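# Wind a cable around a reel held in one gripper

## Task

Hold the reel in one gripper so that one finger of that grip pins the cable close to one of its ends. Wrap the cable around the reel's hub for more than one full turn, keeping it within roughly one cable thickness of the hub for almost the whole turn. Any stretch of cable running the opposite way between the flanges subtracts from the turn. Report completion only while that grip keeps the reel steady and lifted above the table, the other arm's moving parts touch neither reel nor cable, and that arm is not pressing hard against the holding arm.

## Robot and tools

Robot: two arms, left_arm and right_arm, each with a two-finger parallel gripper and a wrist camera. Both are mounted on the table edge. left_arm's base is at (+0.030, +0.296, 0) m and right_arm's at (-0.040, -0.234, 0) m, both turned only slightly about z.

Frame: all positions, orientations and offsets use the scene frame. Its origin is on the table top, midway between the nominal bases. +x points out over the table, +z points up, and +y points toward left_arm (arm names do not match image sides). For each gripper, the fingers point along its own +z axis and open and close along its y axis. end_effector_position is the spot between the finger pads, about 1 cm behind the fingertips. Reported poses can be off by a few cm, more at long reach.

execute_actions(actions, cameras): actions is a list of actions. Each action is a table of at most 15 rows, and each row is one 1/30 s step. A table with fewer rows repeats its final row for the remaining steps. Every row is one flat list of 14 numbers in [-1, 1], with both arms in one list: left_arm dx, dy, dz, rx, ry, rz, opening, then the same seven for right_arm. The six pose numbers are an offset from that arm's Hand target as it stood when the action began, not from the previous row. Each new action starts from the updated Hand target, so sending the same offset again moves the arm further. Scale: 1.0 means 0.6 m for dx, dy, dz and 180 degrees for rx, ry, rz. rx, ry, rz form a single rotation vector about the gripper's own position. The opening is absolute: +1 is fully open (0.094 m) and -1 is closed. An all-zero pose re-commands the current Hand target. Writing 0 for an opening commands half-closed, so resend the present opening to leave a gripper unchanged. An empty actions list returns the state with images.

move(target, speed, blend, opening_speed, grip_force, blocking, cameras): target is one 14-number row, laid out as above, or a list of up to 15 such rows. Every row is an offset from the same starting Hand targets, not from the preceding row. The grippers travel in straight lines. speed is in m/s (0.002 to 2.9, default 0.25), and turning is capped at twice that in rad/s. blend is a corner radius in m, and 0 means stop at each waypoint. opening_speed is the rate of opening change per second on the -1 to 1 scale, at least 0.2; use a slow rate on soft items. grip_force is the force cap per pad in N, from 10 to 50. It persists once set, and a low cap makes closing slow. Paths do not avoid obstacles or the other arm, and they are cut off after 10 s. Avoid paths that pass close to an arm's own base.

wait(seconds 0 to 10) lets the scene run with the last commands held. stop brakes a running move. zoom_image(camera, region [x0, y0, x1, y1] in pixels, up to 504 by 504) enlarges the newest image of cam_high, cam_low, cam_left_wrist or cam_right_wrist (each 672x504). read_manual gives the licence texts only. finished_scene(scene) ends the scene for good; call it only when the goal holds steadily.

Results: for each arm you get end_effector_position (m) and end_effector_quat_wxyz, the Hand target (the last commanded pose after clipping, from which the next offsets count), and Tool commands. grip_measured is the measured opening on the command scale. grip_effort_nm is the gripper motor's effort; negative means closing, and it does not fall back to zero at rest. You also get joint positions, velocities ("within noise" means still) and torques. A move adds a "move:" line such as done, off_target, moving, held or fault, plus any limits that acted. done means the arm rests within 10 mm and 2 degrees of its target. held means a check held that arm back; limits=paced means the commanded pose was clipped. Neither done nor off_target tells you about contact. A gripper often stops a few cm short of its command because of friction or weight. Any next command, even all zeros, re-requests the pose; if it still falls short, send the remaining gap as an offset. Each step, the commanded orientation is clipped to within 40 degrees of the measured one.

Gripping: grip_measured keeps following the command after the fingers touch something, so it will not show contact. Squeeze rises roughly 1 N per 0.001 below the first-touch reading, then jumps to the force cap. On a hard part, the reading ends up a few mm narrower than the part. To release, command an opening well above grip_measured.

Cautions: do not let the reel or cable drop or leave the table, and do not release anything while it is moving. Avoid fast impacts and hard presses against the table, fixtures or the other arm. A target set far past a contact point presses harder. Never let one gripper close on the other arm's fingers. Keep the wrist-camera cables from rubbing against things; such contact counts as the hand touching. Arm stops cost time, so press against nothing, and to end a push, command the target back behind the gripper. Holding loads or reaching at full stretch heats the motors. A MOTOR HOT line appears at 75 °C; at 90 °C the arm folds up and stays idle. Loose objects may get nudged by small disturbances now and then.

Each tool is called after "Emit:" by a JSON object that holds its "name" and its "arguments", one argument or row to a line.

## Session

Emit:
{"name": "execute_actions", "arguments": {
  "actions": []
}}

Scene clock: 0.00 s.
left_arm: end_effector_position=(+0.2139, +0.1045, +0.1827) grip_measured=+1.000 grip_effort_nm=n/a end_effector_quat_wxyz=(+0.564, -0.133, +0.811, -0.077) | right_arm: end_effector_position=(+0.1754, -0.1633, +0.1294) grip_measured=+1.000 grip_effort_nm=n/a end_effector_quat_wxyz=(+0.366, +0.101, +0.925, -0.028)
Joint positions: left_arm=[-1.507 1.272 0.812 -0.993 -1.208 -1.743 0.094] | right_arm=[0.743 0.858 0.636 -0.855 0.593 0.835 0.094]
Joint velocities: within noise
Joint torques (N m): no reading
Heat: left arm: 36 °C; right arm: 33 °C.
Hand target: left_arm +0.2152, +0.1051, +0.1891; +0.573, -0.134, +0.805, -0.079 | right_arm +0.1744, -0.1668, +0.1311; +0.367, +0.101, +0.924, -0.036
Tool commands: left_gripper/opening=+1.0 right_gripper/opening=+1.0

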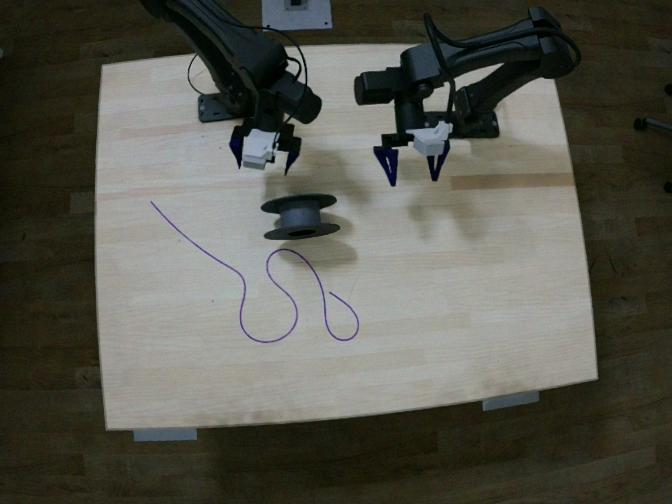

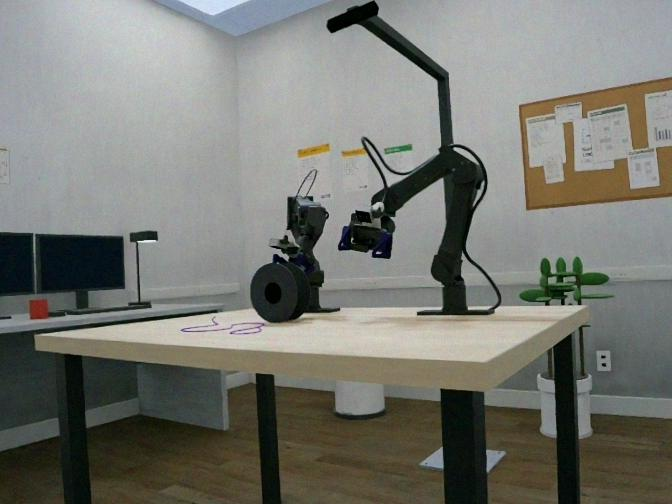

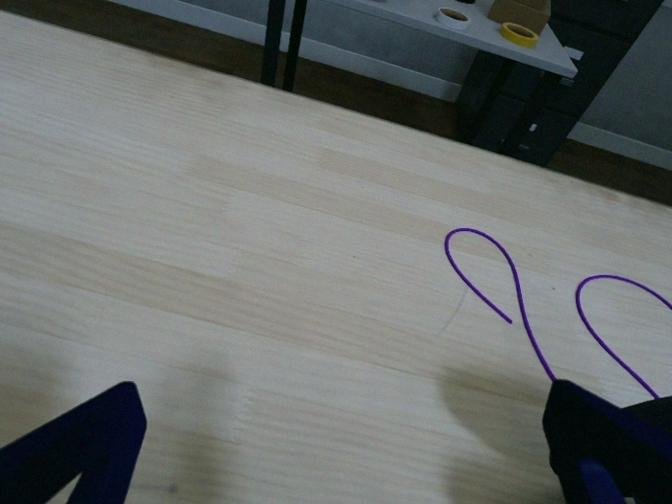

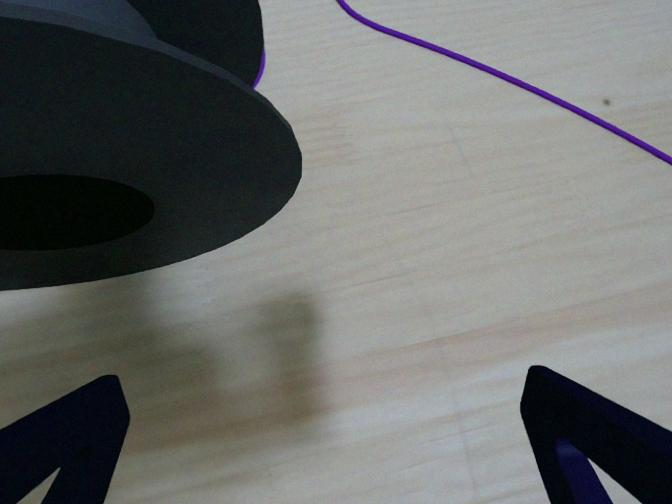

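Emit:
{"name": "zoom_image", "arguments": {
  "camera": "cam_high",
  "region": [230, 170, 370, 270]
}}

Emit:
{"name": "zoom_image", "arguments": {
  "camera": "cam_low",
  "region": [160, 220, 410, 350]
}}

Emit:
{"name": "zoom_image", "arguments": {
  "camera": "cam_right_wrist",
  "region": [0, 0, 336, 300]
}}

Emit:
{"name": "zoom_image", "arguments": {
  "camera": "cam_high",
  "region": [130, 180, 400, 360]
}}

Scaled by 3.600.

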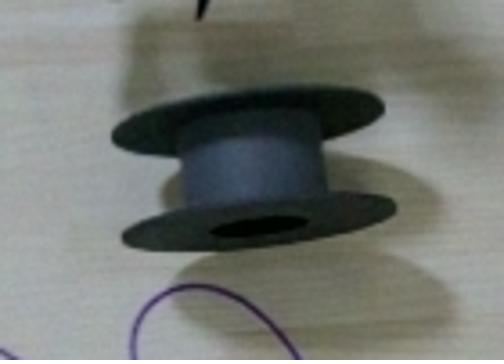

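Scaled by 2.016.

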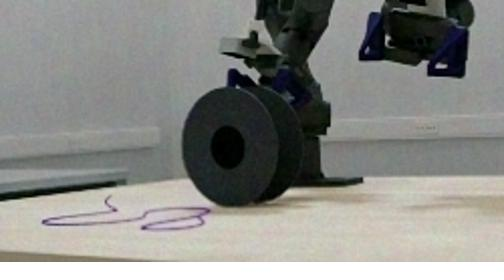

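Scaled by 1.500.

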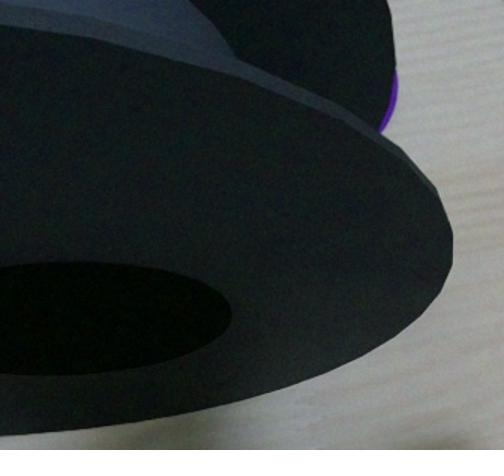

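Scaled by 1.867.

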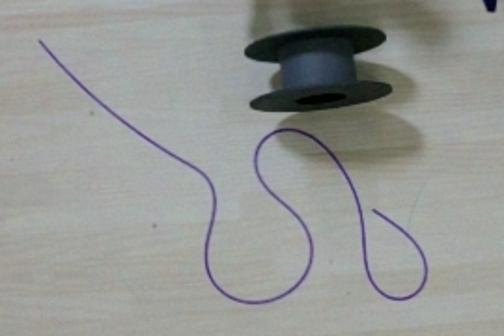

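Emit:
{"name": "zoom_image", "arguments": {
  "camera": "cam_high",
  "region": [180, 20, 340, 190]
}}

Emit:
{"name": "zoom_image", "arguments": {
  "camera": "cam_high",
  "region": [350, 20, 590, 200]
}}

Emit:
{"name": "zoom_image", "arguments": {
  "camera": "cam_low",
  "region": [240, 150, 520, 330]
}}

Scaled by 2.965.

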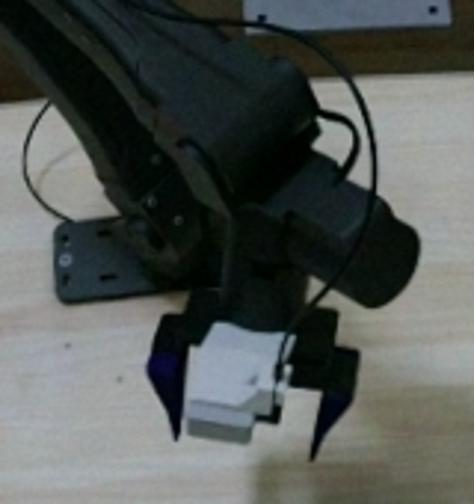

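Scaled by 2.100.

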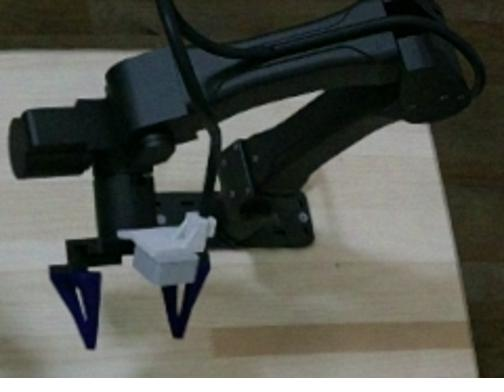

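Scaled by 1.800.

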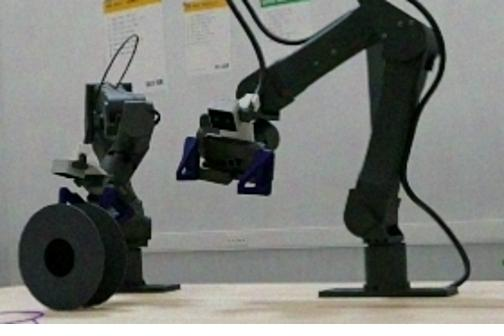

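Emit:
{"name": "move", "arguments": {
  "target": [0,0,0,0,0,0,1, -0.0407,-0.3887,0.1482,-0.0838,0.238,0.3298,1],
  "speed": 0.3,
  "cameras": ["all"]
}}

Scene clock: 309.80 s.
left_arm: end_effector_position=(+0.2139, +0.1045, +0.1825) grip_measured=+1.000 grip_effort_nm=0.00 end_effector_quat_wxyz=(+0.564, -0.133, +0.812, -0.077) | right_arm: end_effector_position=(+0.1588, -0.4054, +0.2167) grip_measured=+1.000 grip_effort_nm=-0.01 end_effector_quat_wxyz=(+0.034, -0.419, +0.904, -0.071)
Joint positions: left_arm=[-1.507 1.272 0.812 -0.993 -1.208 -1.743 0.094] | right_arm=[-0.747 1.44 1.539 -1.512 -0.004 -1.586 0.094]
Joint torques (N m): left_arm=[-0.02 -3.88 6.27 0.33 -0.73 -0.02] | right_arm=[-0.38 -3.6 7.99 0.13 0.04 -0.07]
Heat: left arm: 37 °C; right arm: 36 °C.
Hand target: left_arm +0.2152, +0.1051, +0.1891; +0.573, -0.134, +0.805, -0.079 | right_arm +0.1500, -0.3999, +0.2200; +0.000, -0.423, +0.906, +0.000
Off the commanded pose: left_arm 0.007 m, 1 deg | right_arm 0.011 m, 9 deg.
joint sent to its limit (right arm) — joint 4 (wrist pitch), lower limit. The joint targets are off in orientation, not in position.
move: off_target (right_arm)

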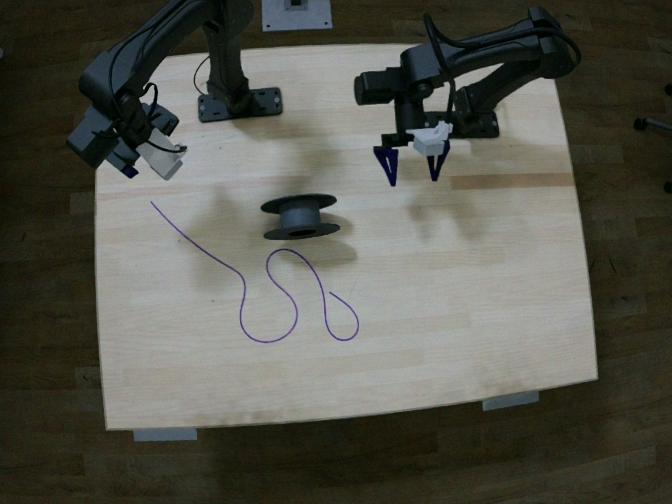

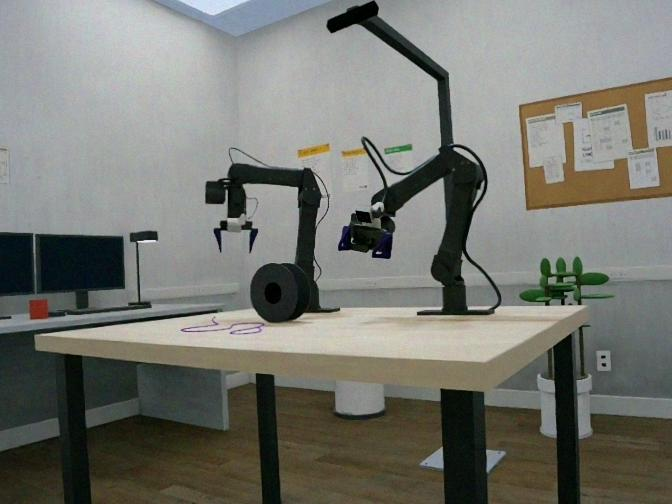

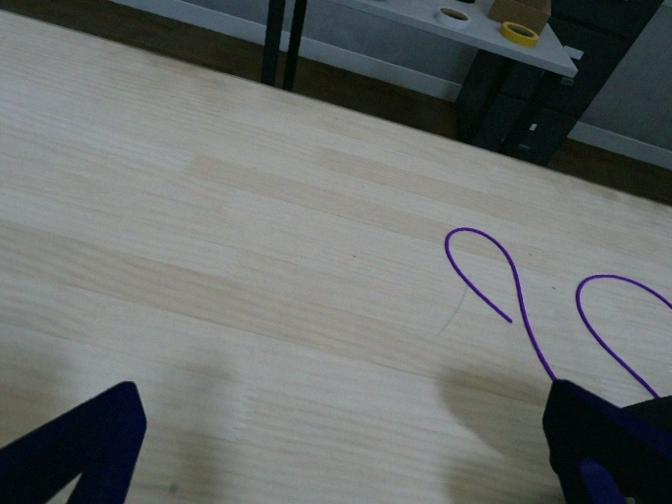

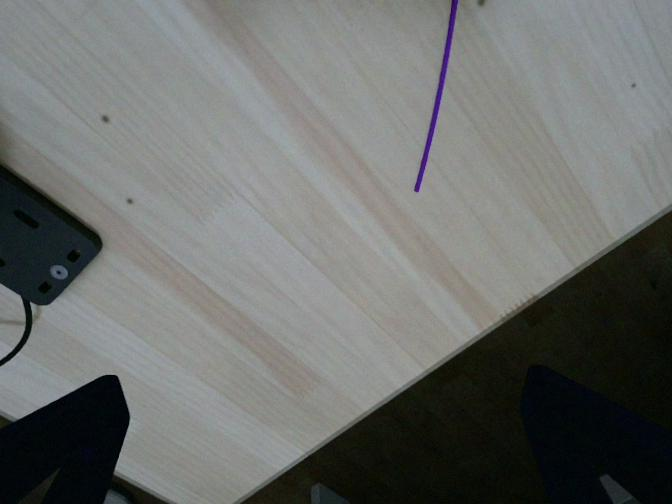

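Emit:
{"name": "move", "arguments": {
  "target": [-0.1103,0.0015,0.0798,0,0,-0.3333,1, 0.2333,0,-0.1167,0,0,-0.0389,1],
  "speed": 0.3,
  "cameras": ["all"]
}}

Scene clock: 377.43 s.
left_arm: end_effector_position=(+0.1506, +0.1037, +0.2277) grip_measured=+1.000 grip_effort_nm=-0.01 end_effector_quat_wxyz=(+0.449, +0.284, +0.771, -0.350) | right_arm: end_effector_position=(+0.2867, -0.4019, +0.1471) grip_measured=+1.000 grip_effort_nm=-0.01 end_effector_quat_wxyz=(-0.002, -0.368, +0.930, -0.002)
Joint positions: left_arm=[-1.022 0.308 0.55 -0.6 0.002 -0.308 0.094] | right_arm=[-0.504 1.949 1.843 -1.464 0.006 -1.227 0.094]
Joint torques (N m): left_arm=[0.58 1.52 8.12 1.5 0.03 0.06] | right_arm=[0.5 -7.71 8.16 0.28 -0.03 0.1]
Heat: left arm: 36 °C; right arm: 37 °C.
Hand target: left_arm +0.1491, +0.1060, +0.2370; +0.457, +0.286, +0.764, -0.355 | right_arm +0.2899, -0.4001, +0.1500; +0.000, -0.367, +0.930, +0.000
Off the commanded pose: left_arm 0.010 m, 1 deg | right_arm 0.005 m, 0 deg.
move: done

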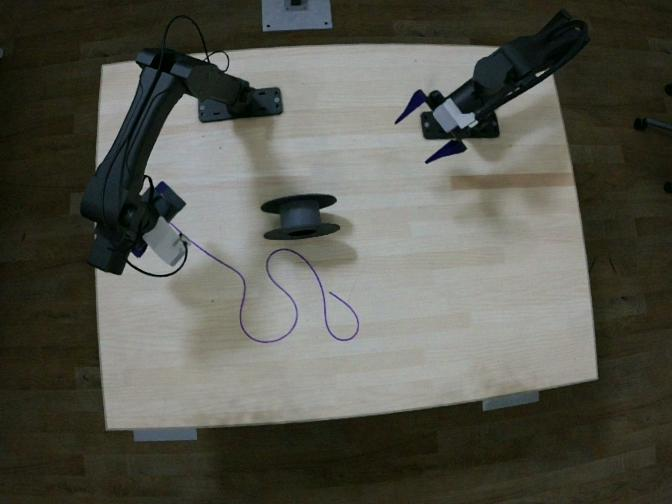

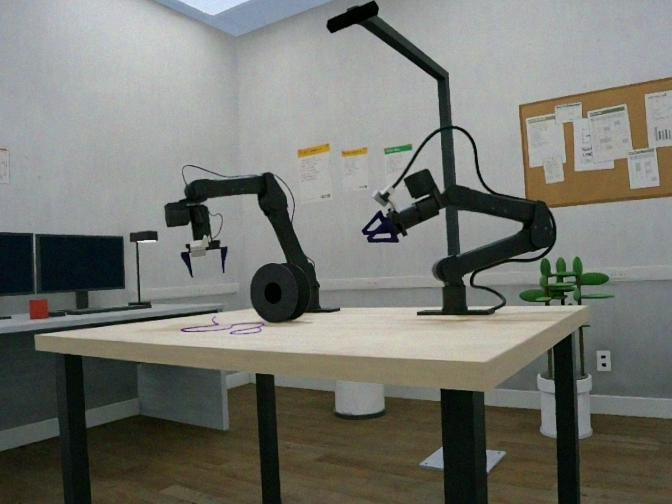

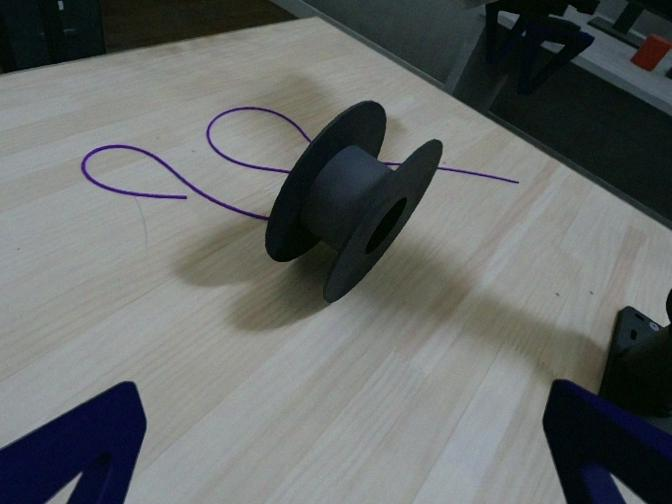

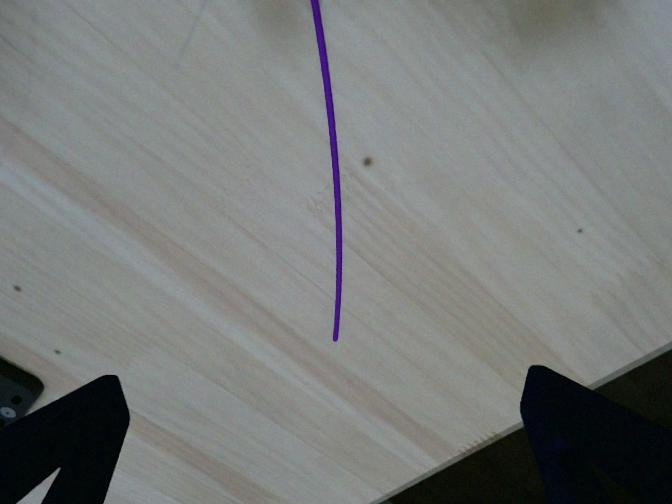

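Emit:
{"name": "zoom_image", "arguments": {
  "camera": "cam_left_wrist",
  "region": [250, 90, 460, 310]
}}

Scaled by 2.291.

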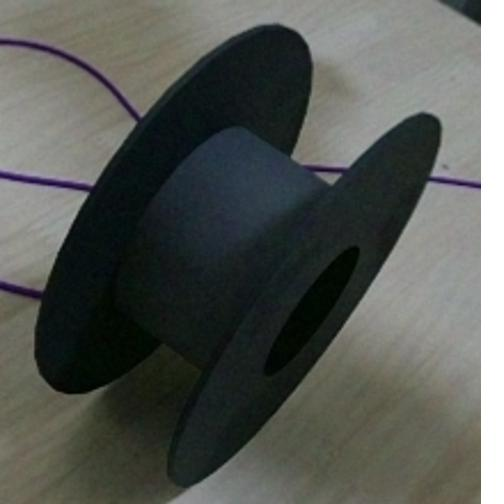

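Emit:
{"name": "move", "arguments": {
  "target": [-0.1,0.1167,0,0,0,0,1, -0.0332,0.5335,0.1667,0,0,0.2611,1],
  "speed": 0.3,
  "cameras": ["cam_high","cam_low","cam_right_wrist"]
}}

Scene clock: 460.67 s.
left_arm: end_effector_position=(+0.0957, +0.1725, +0.2286) grip_measured=+1.000 grip_effort_nm=-0.01 end_effector_quat_wxyz=(+0.431, +0.285, +0.785, -0.341) | right_arm: end_effector_position=(+0.2794, -0.0756, +0.2512) grip_measured=+1.000 grip_effort_nm=-0.01 end_effector_quat_wxyz=(-0.132, +0.704, -0.696, +0.048)
Joint positions: left_arm=[-0.665 0.036 0.719 -1.114 0.33 -0.172 0.094] | right_arm=[0.431 1.729 1.951 -1.512 0.006 -1.122 0.094]
Joint torques (N m): left_arm=[0.57 2.82 6.65 1.41 0.16 0.04] | right_arm=[-0.12 -5.76 7.65 0.39 -0.01 0.11]
Heat: left arm: 36 °C; right arm: 36 °C.
Hand target: left_arm +0.0891, +0.1760, +0.2371; +0.457, +0.286, +0.764, -0.355 | right_arm +0.2700, -0.0798, +0.2501; +0.000, +0.707, -0.707, +0.000
Off the commanded pose: left_arm 0.011 m, 4 deg | right_arm 0.010 m, 16 deg.
shoulder posture changed (left arm): the wrist came as close to joint 1's axis as it can, and the arm is now in the other of its two shoulder postures.
joint sent to its limit (left arm) — joint 2 (shoulder), lower limit. The joint targets still meet the commanded pose.
joint sent to its limit (right arm) — joint 4 (wrist pitch), lower limit. The joint targets are off in orientation, not in position.
move: off_target (left_arm, right_arm)
Images, in order (width x height): cam_high 672x504, cam_low 672x504, cam_right_wrist 672x504.

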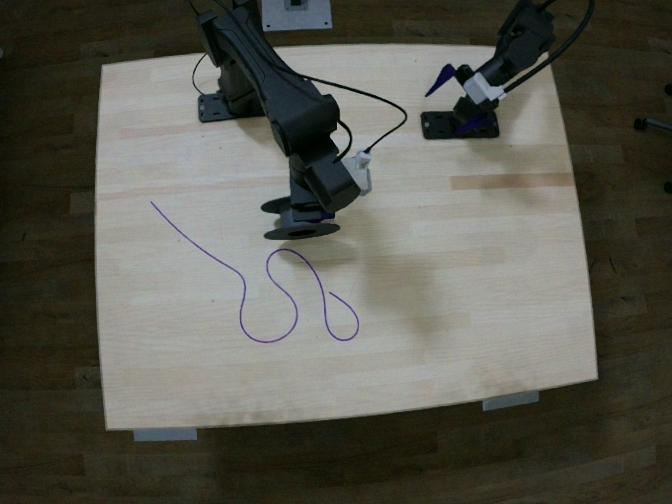

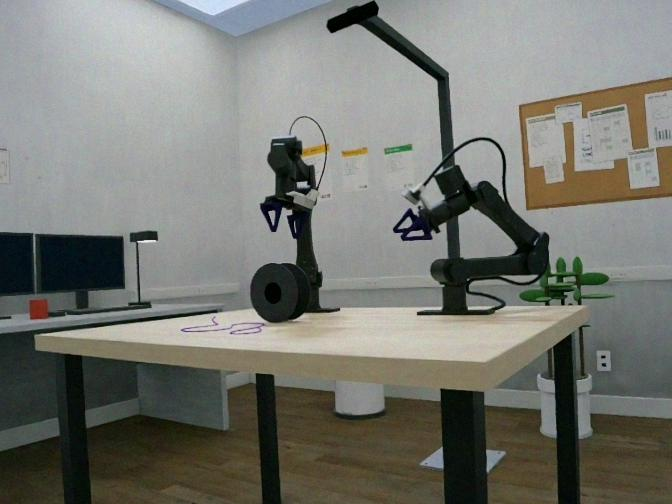

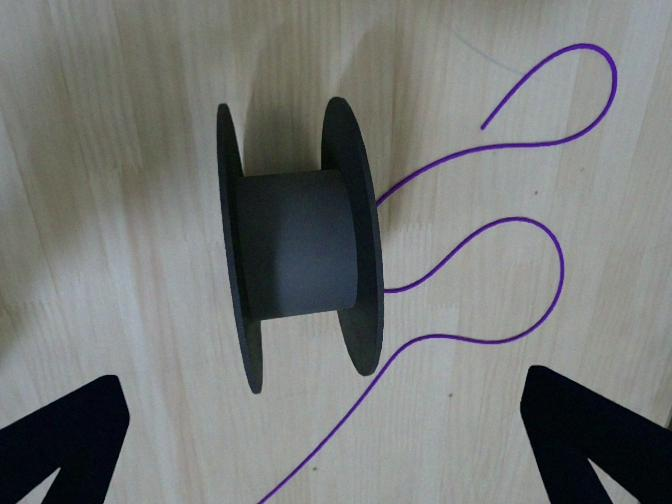

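Emit:
{"name": "move", "arguments": {
  "target": [0,0,0,0,0,0,1, -0.01,-0.013,-0.1168,0,0,0.0122,0.1],
  "speed": 0.15,
  "cameras": ["cam_high","cam_low","cam_right_wrist"]
}}

Scene clock: 509.10 s.
left_arm: end_effector_position=(+0.0956, +0.1725, +0.2285) grip_measured=+1.000 grip_effort_nm=-0.01 end_effector_quat_wxyz=(+0.431, +0.285, +0.785, -0.341) | right_arm: end_effector_position=(+0.2782, -0.0792, +0.1879) grip_measured=+0.103 grip_effort_nm=-0.15 end_effector_quat_wxyz=(-0.035, +0.719, -0.693, +0.016)
Joint positions: left_arm=[-0.665 0.036 0.719 -1.114 0.331 -0.172 0.094] | right_arm=[0.423 1.843 1.862 -1.513 0.006 -1.155 0.052]
Joint torques (N m): left_arm=[0.51 2.81 6.56 1.42 0.17 0.07] | right_arm=[-0.7 -7.12 4.64 0.02 -0.05 -0.07]
Heat: left arm: 35 °C; right arm: 38 °C.
Hand target: left_arm +0.0894, +0.1755, +0.2372; +0.444, +0.290, +0.774, -0.346 (not the last commanded pose) | right_arm +0.2639, -0.0877, +0.1801; +0.000, +0.721, -0.693, +0.000
Off the commanded pose: left_arm 0.011 m, 4 deg | right_arm 0.018 m, 4 deg.
joint sent to its limit (left arm) — joint 2 (shoulder), lower limit.
move: off_target (left_arm, right_arm)
Images, in order (width x height): cam_high 672x504, cam_low 672x504, cam_right_wrist 672x504.

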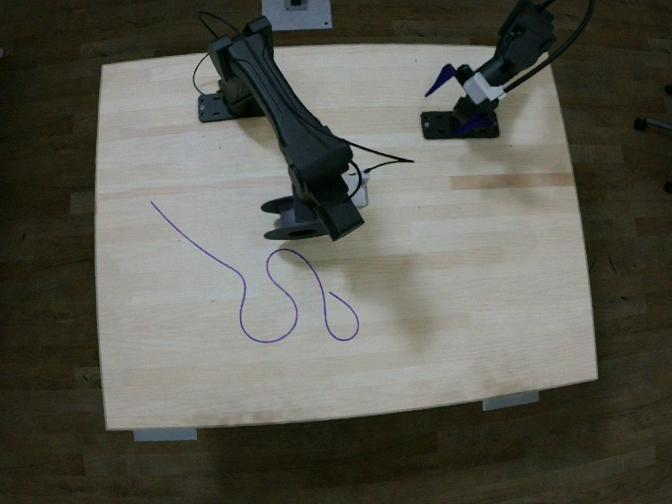

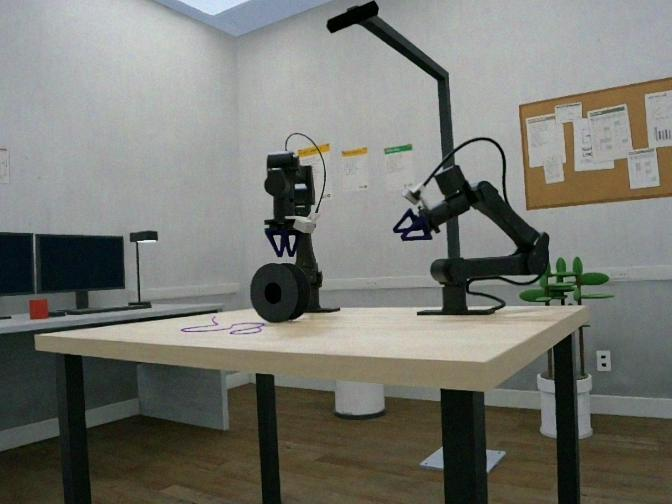

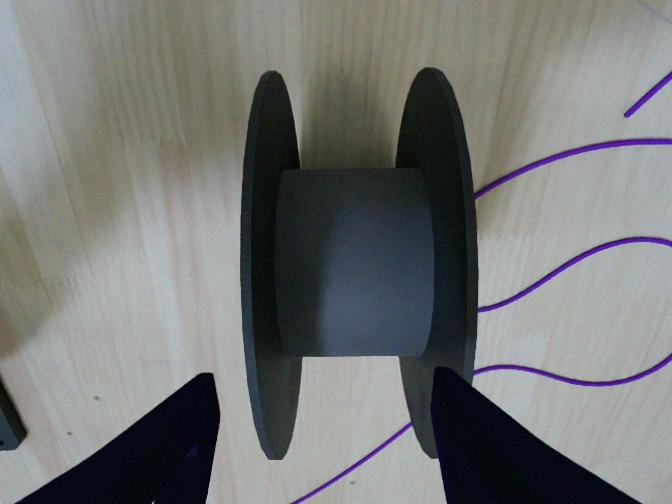

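Emit:
{"name": "move", "arguments": {
  "target": [
    [0,0,0,0,0,0,1, -0.035,-0.0172,0.0,0,0,0,0.1],
    [0,0,0,0,0,0,1, -0.035,-0.0172,-0.0685,0,0,0,0.1]
  ],
  "speed": 0.12,
  "cameras": ["cam_low","cam_right_wrist"]
}}

Scene clock: 534.70 s.
left_arm: end_effector_position=(+0.0956, +0.1725, +0.2285) grip_measured=+1.000 grip_effort_nm=0.00 end_effector_quat_wxyz=(+0.431, +0.285, +0.785, -0.341) | right_arm: end_effector_position=(+0.2474, -0.0942, +0.1366) grip_measured=+0.103 grip_effort_nm=-0.15 end_effector_quat_wxyz=(+0.002, +0.720, -0.693, +0.002)
Joint positions: left_arm=[-0.665 0.036 0.719 -1.114 0.331 -0.172 0.094] | right_arm=[0.423 1.754 1.55 -1.368 0.006 -1.156 0.052]
Joint torques (N m): left_arm=[0.5 2.82 6.57 1.42 0.16 0.07] | right_arm=[-0.8 -8.83 4.64 0.42 -0.03 -0.07]
Heat: left arm: 35 °C; right arm: 36 °C.
Hand target: left_arm +0.0894, +0.1755, +0.2372; +0.444, +0.290, +0.774, -0.346 | right_arm +0.2430, -0.0980, +0.1389; +0.000, +0.721, -0.693, +0.000
Off the commanded pose: left_arm 0.011 m, 2 deg | right_arm 0.006 m, 0 deg.
joint sent to its limit (left arm) — joint 2 (shoulder), lower limit. The joint targets still meet the commanded pose.
move: off_target (left_arm)
Images, in order (width x height): cam_low 672x504, cam_right_wrist 672x504.

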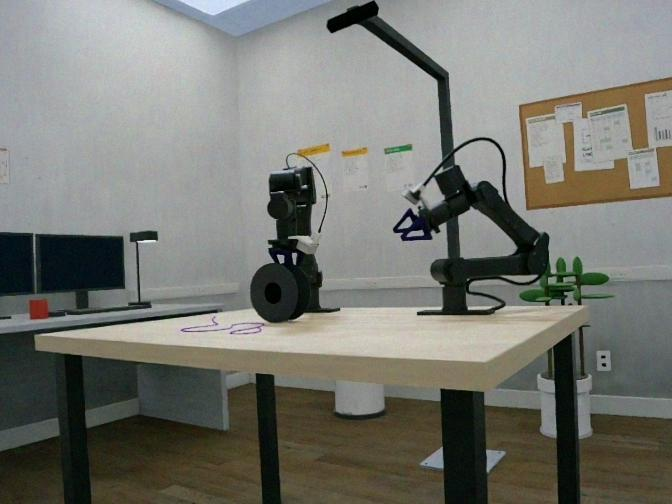

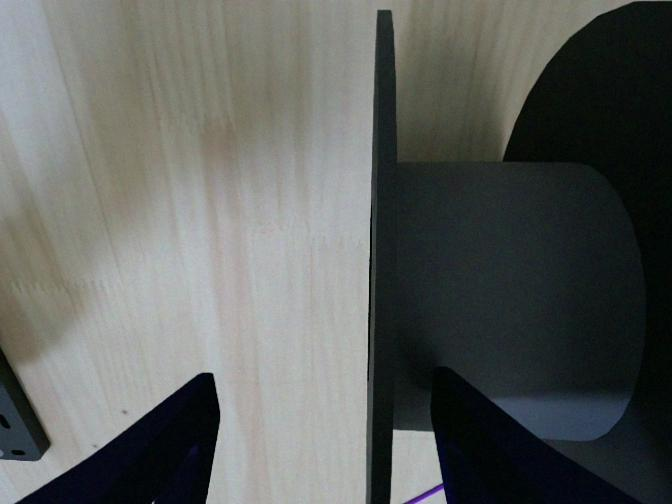

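Emit:
{"name": "move", "arguments": {
  "target": [0,0,0,0,0,0,1, 0.024,0,0.012,0,0,0,0.1],
  "speed": 0.1,
  "cameras": ["cam_right_wrist"]
}}

Scene clock: 542.63 s.
left_arm: end_effector_position=(+0.0956, +0.1725, +0.2285) grip_measured=+1.000 grip_effort_nm=0.00 end_effector_quat_wxyz=(+0.431, +0.285, +0.785, -0.341) | right_arm: end_effector_position=(+0.2596, -0.0957, +0.1434) grip_measured=+0.103 grip_effort_nm=-0.15 end_effector_quat_wxyz=(-0.010, +0.720, -0.694, +0.007)
Joint positions: left_arm=[-0.665 0.036 0.719 -1.114 0.331 -0.172 0.094] | right_arm=[0.403 1.771 1.596 -1.372 0.006 -1.175 0.052]
Joint torques (N m): left_arm=[0.5 2.81 6.56 1.42 0.17 0.06] | right_arm=[-0.69 -6.23 8.2 0.09 -0.05 -0.08]
Heat: left arm: 35 °C; right arm: 36 °C.
Hand target: left_arm +0.0894, +0.1755, +0.2372; +0.444, +0.290, +0.774, -0.346 | right_arm +0.2574, -0.0981, +0.1460; +0.000, +0.721, -0.693, +0.000
Off the commanded pose: left_arm 0.011 m, 2 deg | right_arm 0.004 m, 1 deg.
joint sent to its limit (left arm) — joint 2 (shoulder), lower limit. The joint targets still meet the commanded pose.
move: off_target (left_arm)
Images, in order (width x height): cam_right_wrist 672x504.

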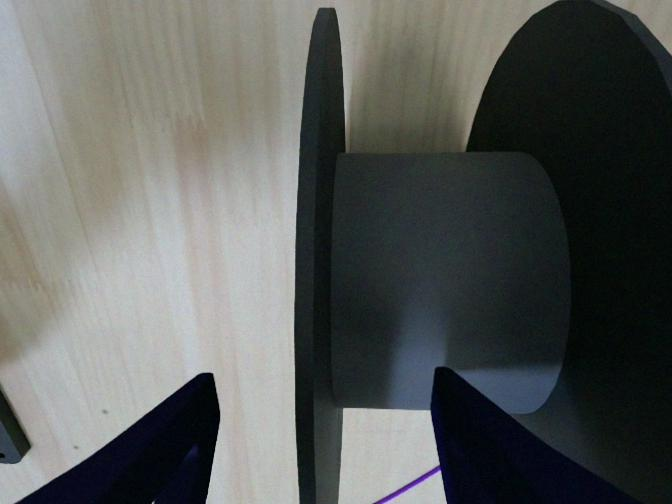

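Emit:
{"name": "move", "arguments": {
  "target": [0,0,0,0,0,0,1, 0,0,0,0,0,0,-1],
  "grip_force": [50,25],
  "cameras": ["cam_right_wrist"]
}}

Scene clock: 552.27 s.
left_arm: end_effector_position=(+0.0956, +0.1725, +0.2285) grip_measured=+1.000 grip_effort_nm=-0.01 end_effector_quat_wxyz=(+0.431, +0.285, +0.785, -0.341) | right_arm: end_effector_position=(+0.2624, -0.0955, +0.1459) grip_measured=-0.900 grip_effort_nm=-0.56 end_effector_quat_wxyz=(-0.015, +0.720, -0.694, +0.011)
Joint positions: left_arm=[-0.665 0.036 0.719 -1.114 0.331 -0.172 0.094] | right_arm=[0.402 1.771 1.606 -1.37 0.01 -1.176 0.005]
Joint torques (N m): left_arm=[0.5 2.8 6.57 1.42 0.16 0.07] | right_arm=[-0.59 -6.19 7.46 0.08 -0.05 -0.06]
Heat: left arm: 35 °C; right arm: 36 °C.
Hand target: left_arm +0.0894, +0.1755, +0.2372; +0.444, +0.290, +0.774, -0.346 | right_arm +0.2574, -0.0981, +0.1461; +0.000, +0.721, -0.693, +0.000
Off the commanded pose: left_arm 0.011 m, 2 deg | right_arm 0.006 m, 2 deg.
joint sent to its limit (left arm) — joint 2 (shoulder), lower limit. The joint targets still meet the commanded pose.
grip_force (N): 50, 25
move: off_target (left_arm)
Images, in order (width x height): cam_right_wrist 672x504.

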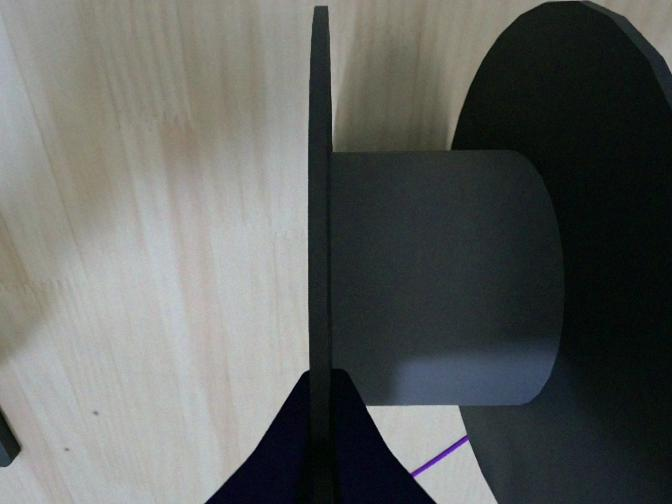

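Emit:
{"name": "move", "arguments": {
  "target": [
    [0,0,0,0,0,0,1, 0,0,0.055,0,0,0,-1],
    [0,0,0,0,0,0,1, 0.0083,0.1375,0.055,0,0,0.2111,-1],
    [0,0,0,0,0,0,1, 0.0083,0.1375,0.008,0,0,0.2111,-1]
  ],
  "speed": 0.12,
  "cameras": ["all"]
}}

Scene clock: 568.00 s.
left_arm: end_effector_position=(+0.0956, +0.1725, +0.2285) grip_measured=+1.000 grip_effort_nm=0.00 end_effector_quat_wxyz=(+0.431, +0.285, +0.785, -0.341) | right_arm: end_effector_position=(+0.2677, -0.0167, +0.1541) grip_measured=-0.901 grip_effort_nm=-0.57 end_effector_quat_wxyz=(-0.006, +0.904, -0.428, +0.008)
Joint positions: left_arm=[-0.665 0.036 0.719 -1.114 0.331 -0.172 0.094] | right_arm=[0.587 1.976 1.909 -1.486 0.009 -1.641 0.005]
Joint torques (N m): left_arm=[0.51 2.81 6.57 1.42 0.16 0.07] | right_arm=[0.65 -8.65 5.05 0.4 -0.05 -0.07]
Heat: left arm: 35 °C; right arm: 37 °C.
Hand target: left_arm +0.0894, +0.1755, +0.2372; +0.444, +0.290, +0.774, -0.346 | right_arm +0.2624, -0.0156, +0.1510; +0.000, +0.907, -0.421, +0.000
Off the commanded pose: left_arm 0.011 m, 2 deg | right_arm 0.006 m, 1 deg.
joint sent to its limit (left arm) — joint 2 (shoulder), lower limit. The joint targets still meet the commanded pose.
grip_force (N): 50, 25
move: off_target (left_arm)

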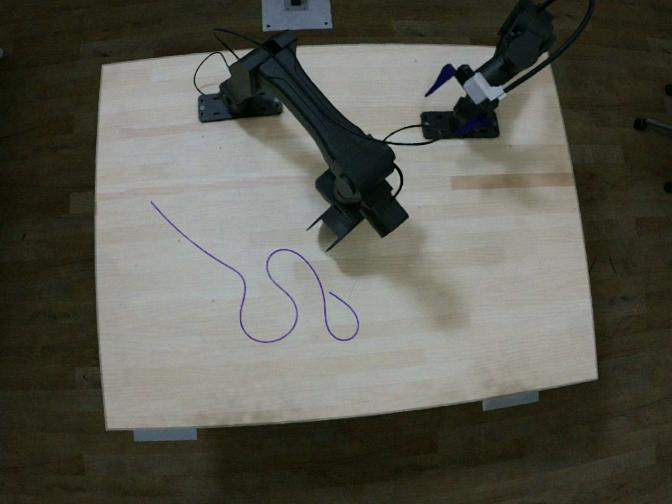

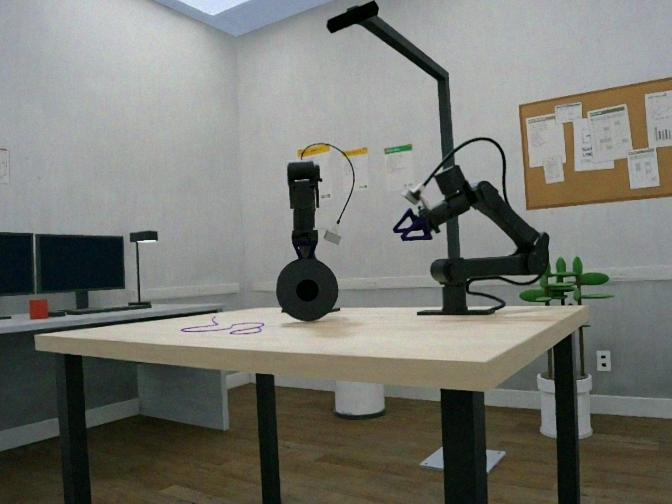

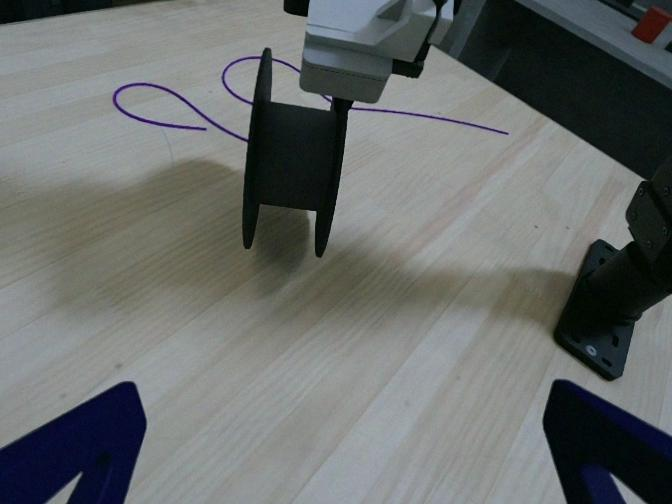

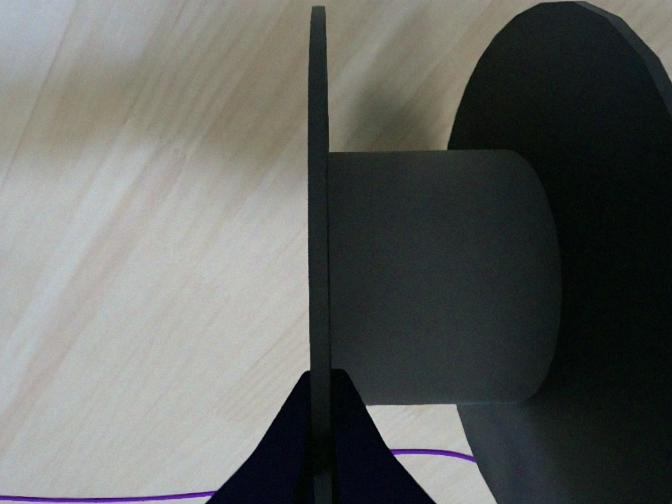

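Emit:
{"name": "move", "arguments": {
  "target": [0,0,0,0,0,0,1, 0,0,-0.015,0,0,0,-1],
  "speed": 0.05,
  "cameras": ["cam_low","cam_left_wrist"]
}}

Scene clock: 577.80 s.
left_arm: end_effector_position=(+0.0956, +0.1725, +0.2285) grip_measured=+1.000 grip_effort_nm=0.00 end_effector_quat_wxyz=(+0.431, +0.285, +0.785, -0.341) | right_arm: end_effector_position=(+0.2671, -0.0171, +0.1478) grip_measured=-0.901 grip_effort_nm=-0.58 end_effector_quat_wxyz=(-0.002, +0.904, -0.428, +0.006)
Joint positions: left_arm=[-0.665 0.036 0.719 -1.114 0.331 -0.172 0.094] | right_arm=[0.587 1.976 1.883 -1.468 0.009 -1.641 0.005]
Joint torques (N m): left_arm=[0.51 2.81 6.57 1.42 0.17 0.06] | right_arm=[0.61 -9.05 3.71 0.63 -0.08 -0.06]
Heat: left arm: 35 °C; right arm: 37 °C.
Hand target: left_arm +0.0894, +0.1755, +0.2372; +0.444, +0.290, +0.774, -0.346 | right_arm +0.2624, -0.0156, +0.1419; +0.000, +0.907, -0.421, +0.000
Off the commanded pose: left_arm 0.011 m, 2 deg | right_arm 0.008 m, 1 deg.
joint sent to its limit (left arm) — joint 2 (shoulder), lower limit. The joint targets still meet the commanded pose.
grip_force (N): 50, 25
move: off_target (left_arm)
Images, in order (width x height): cam_low 672x504, cam_left_wrist 672x504.

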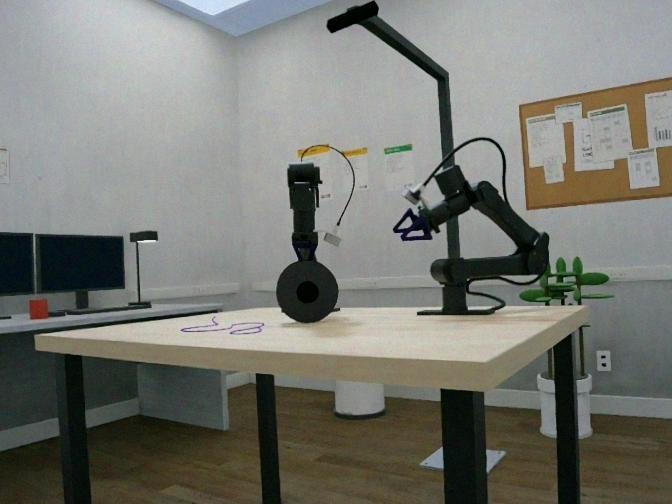

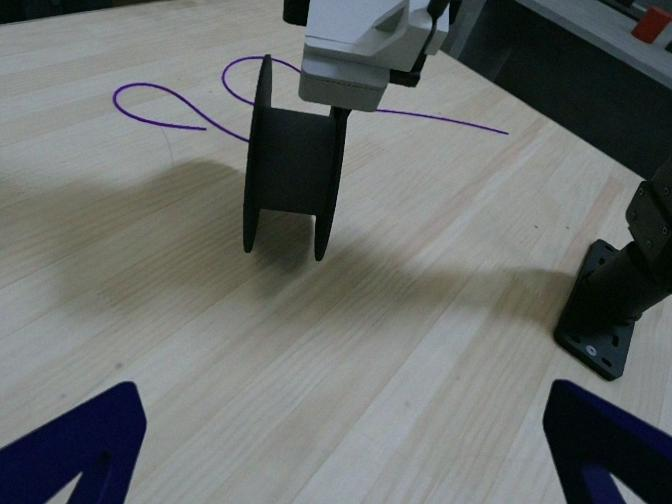

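Emit:
{"name": "move", "arguments": {
  "target": [0,0,0,0,0,0,1, 0,0,-0.01,0,0,0,-1],
  "speed": 0.05,
  "cameras": ["cam_left_wrist"]
}}

Scene clock: 581.30 s.
left_arm: end_effector_position=(+0.0956, +0.1725, +0.2285) grip_measured=+1.000 grip_effort_nm=-0.01 end_effector_quat_wxyz=(+0.431, +0.285, +0.785, -0.341) | right_arm: end_effector_position=(+0.2660, -0.0179, +0.1472) grip_measured=-0.901 grip_effort_nm=-0.57 end_effector_quat_wxyz=(-0.006, +0.904, -0.428, +0.008)
Joint positions: left_arm=[-0.665 0.036 0.719 -1.114 0.331 -0.172 0.094] | right_arm=[0.587 1.961 1.86 -1.451 0.009 -1.641 0.005]
Joint torques (N m): left_arm=[0.5 2.81 6.57 1.42 0.17 0.06] | right_arm=[0.55 -8.1 3.43 0.74 -0.06 -0.06]
Heat: left arm: 35 °C; right arm: 36 °C.
Hand target: left_arm +0.0894, +0.1755, +0.2372; +0.444, +0.290, +0.774, -0.346 | right_arm +0.2624, -0.0156, +0.1359; +0.000, +0.907, -0.421, +0.000
Off the commanded pose: left_arm 0.011 m, 2 deg | right_arm 0.012 m, 2 deg.
joint sent to its limit (left arm) — joint 2 (shoulder), lower limit. The joint targets still meet the commanded pose.
grip_force (N): 50, 25
move: off_target (left_arm, right_arm)
Images, in order (width x height): cam_left_wrist 672x504.

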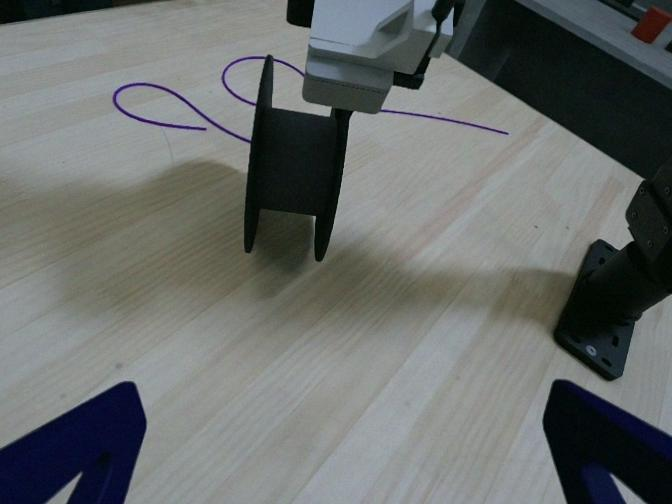

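Emit:
{"name": "move", "arguments": {
  "target": [
    [0,0,0,0,0,0,1, 0.003,-0.003,0.015,0,0,0,-1],
    [0,0,0,0,0,0,1, 0.003,-0.003,0.015,0,0,0,0.0]
  ],
  "speed": 0.05,
  "opening_speed": 0.6,
  "cameras": ["cam_left_wrist","cam_right_wrist"]
}}

Scene clock: 587.60 s.
left_arm: end_effector_position=(+0.0956, +0.1725, +0.2285) grip_measured=+1.000 grip_effort_nm=0.00 end_effector_quat_wxyz=(+0.431, +0.285, +0.785, -0.341) | right_arm: end_effector_position=(+0.2661, -0.0178, +0.1472) grip_measured=-0.003 grip_effort_nm=0.14 end_effector_quat_wxyz=(-0.006, +0.905, -0.425, +0.008)
Joint positions: left_arm=[-0.665 0.036 0.719 -1.114 0.331 -0.172 0.094] | right_arm=[0.587 1.962 1.861 -1.452 0.009 -1.648 0.047]
Joint torques (N m): left_arm=[0.5 2.81 6.57 1.42 0.17 0.07] | right_arm=[-0.02 -7.66 6.63 0.33 -0.08 -0.08]
Heat: left arm: 35 °C; right arm: 36 °C.
Hand target: left_arm +0.0894, +0.1755, +0.2372; +0.444, +0.290, +0.774, -0.346 | right_arm +0.2641, -0.0174, +0.1450; +0.000, +0.907, -0.421, +0.000
Off the commanded pose: left_arm 0.011 m, 2 deg | right_arm 0.003 m, 1 deg.
joint sent to its limit (left arm) — joint 2 (shoulder), lower limit. The joint targets still meet the commanded pose.
grip_force (N): 50, 25
move: off_target (left_arm)
Images, in order (width x height): cam_left_wrist 672x504, cam_right_wrist 672x504.

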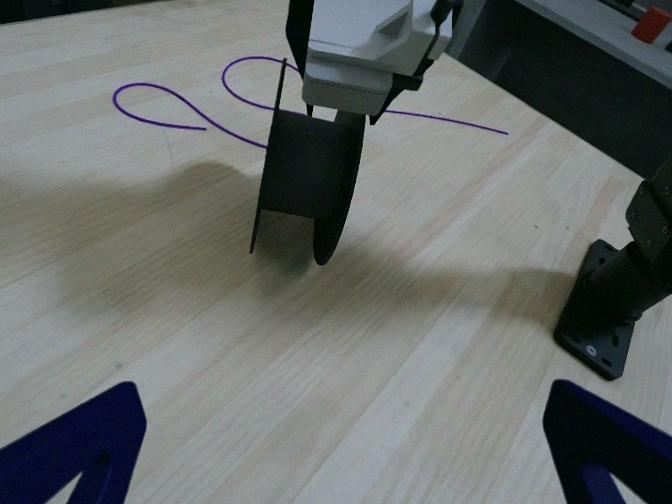

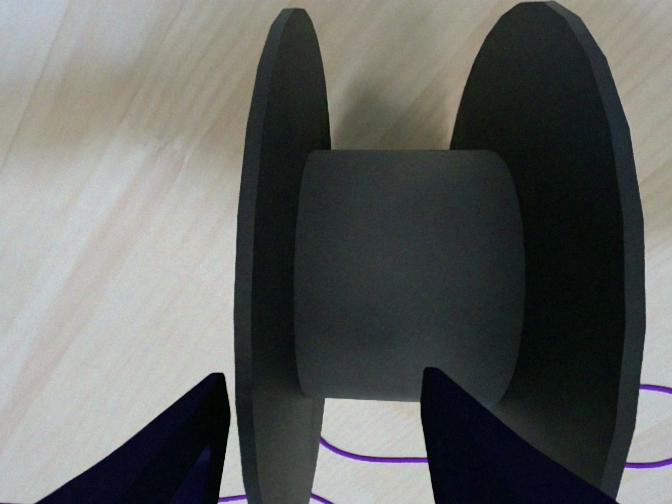

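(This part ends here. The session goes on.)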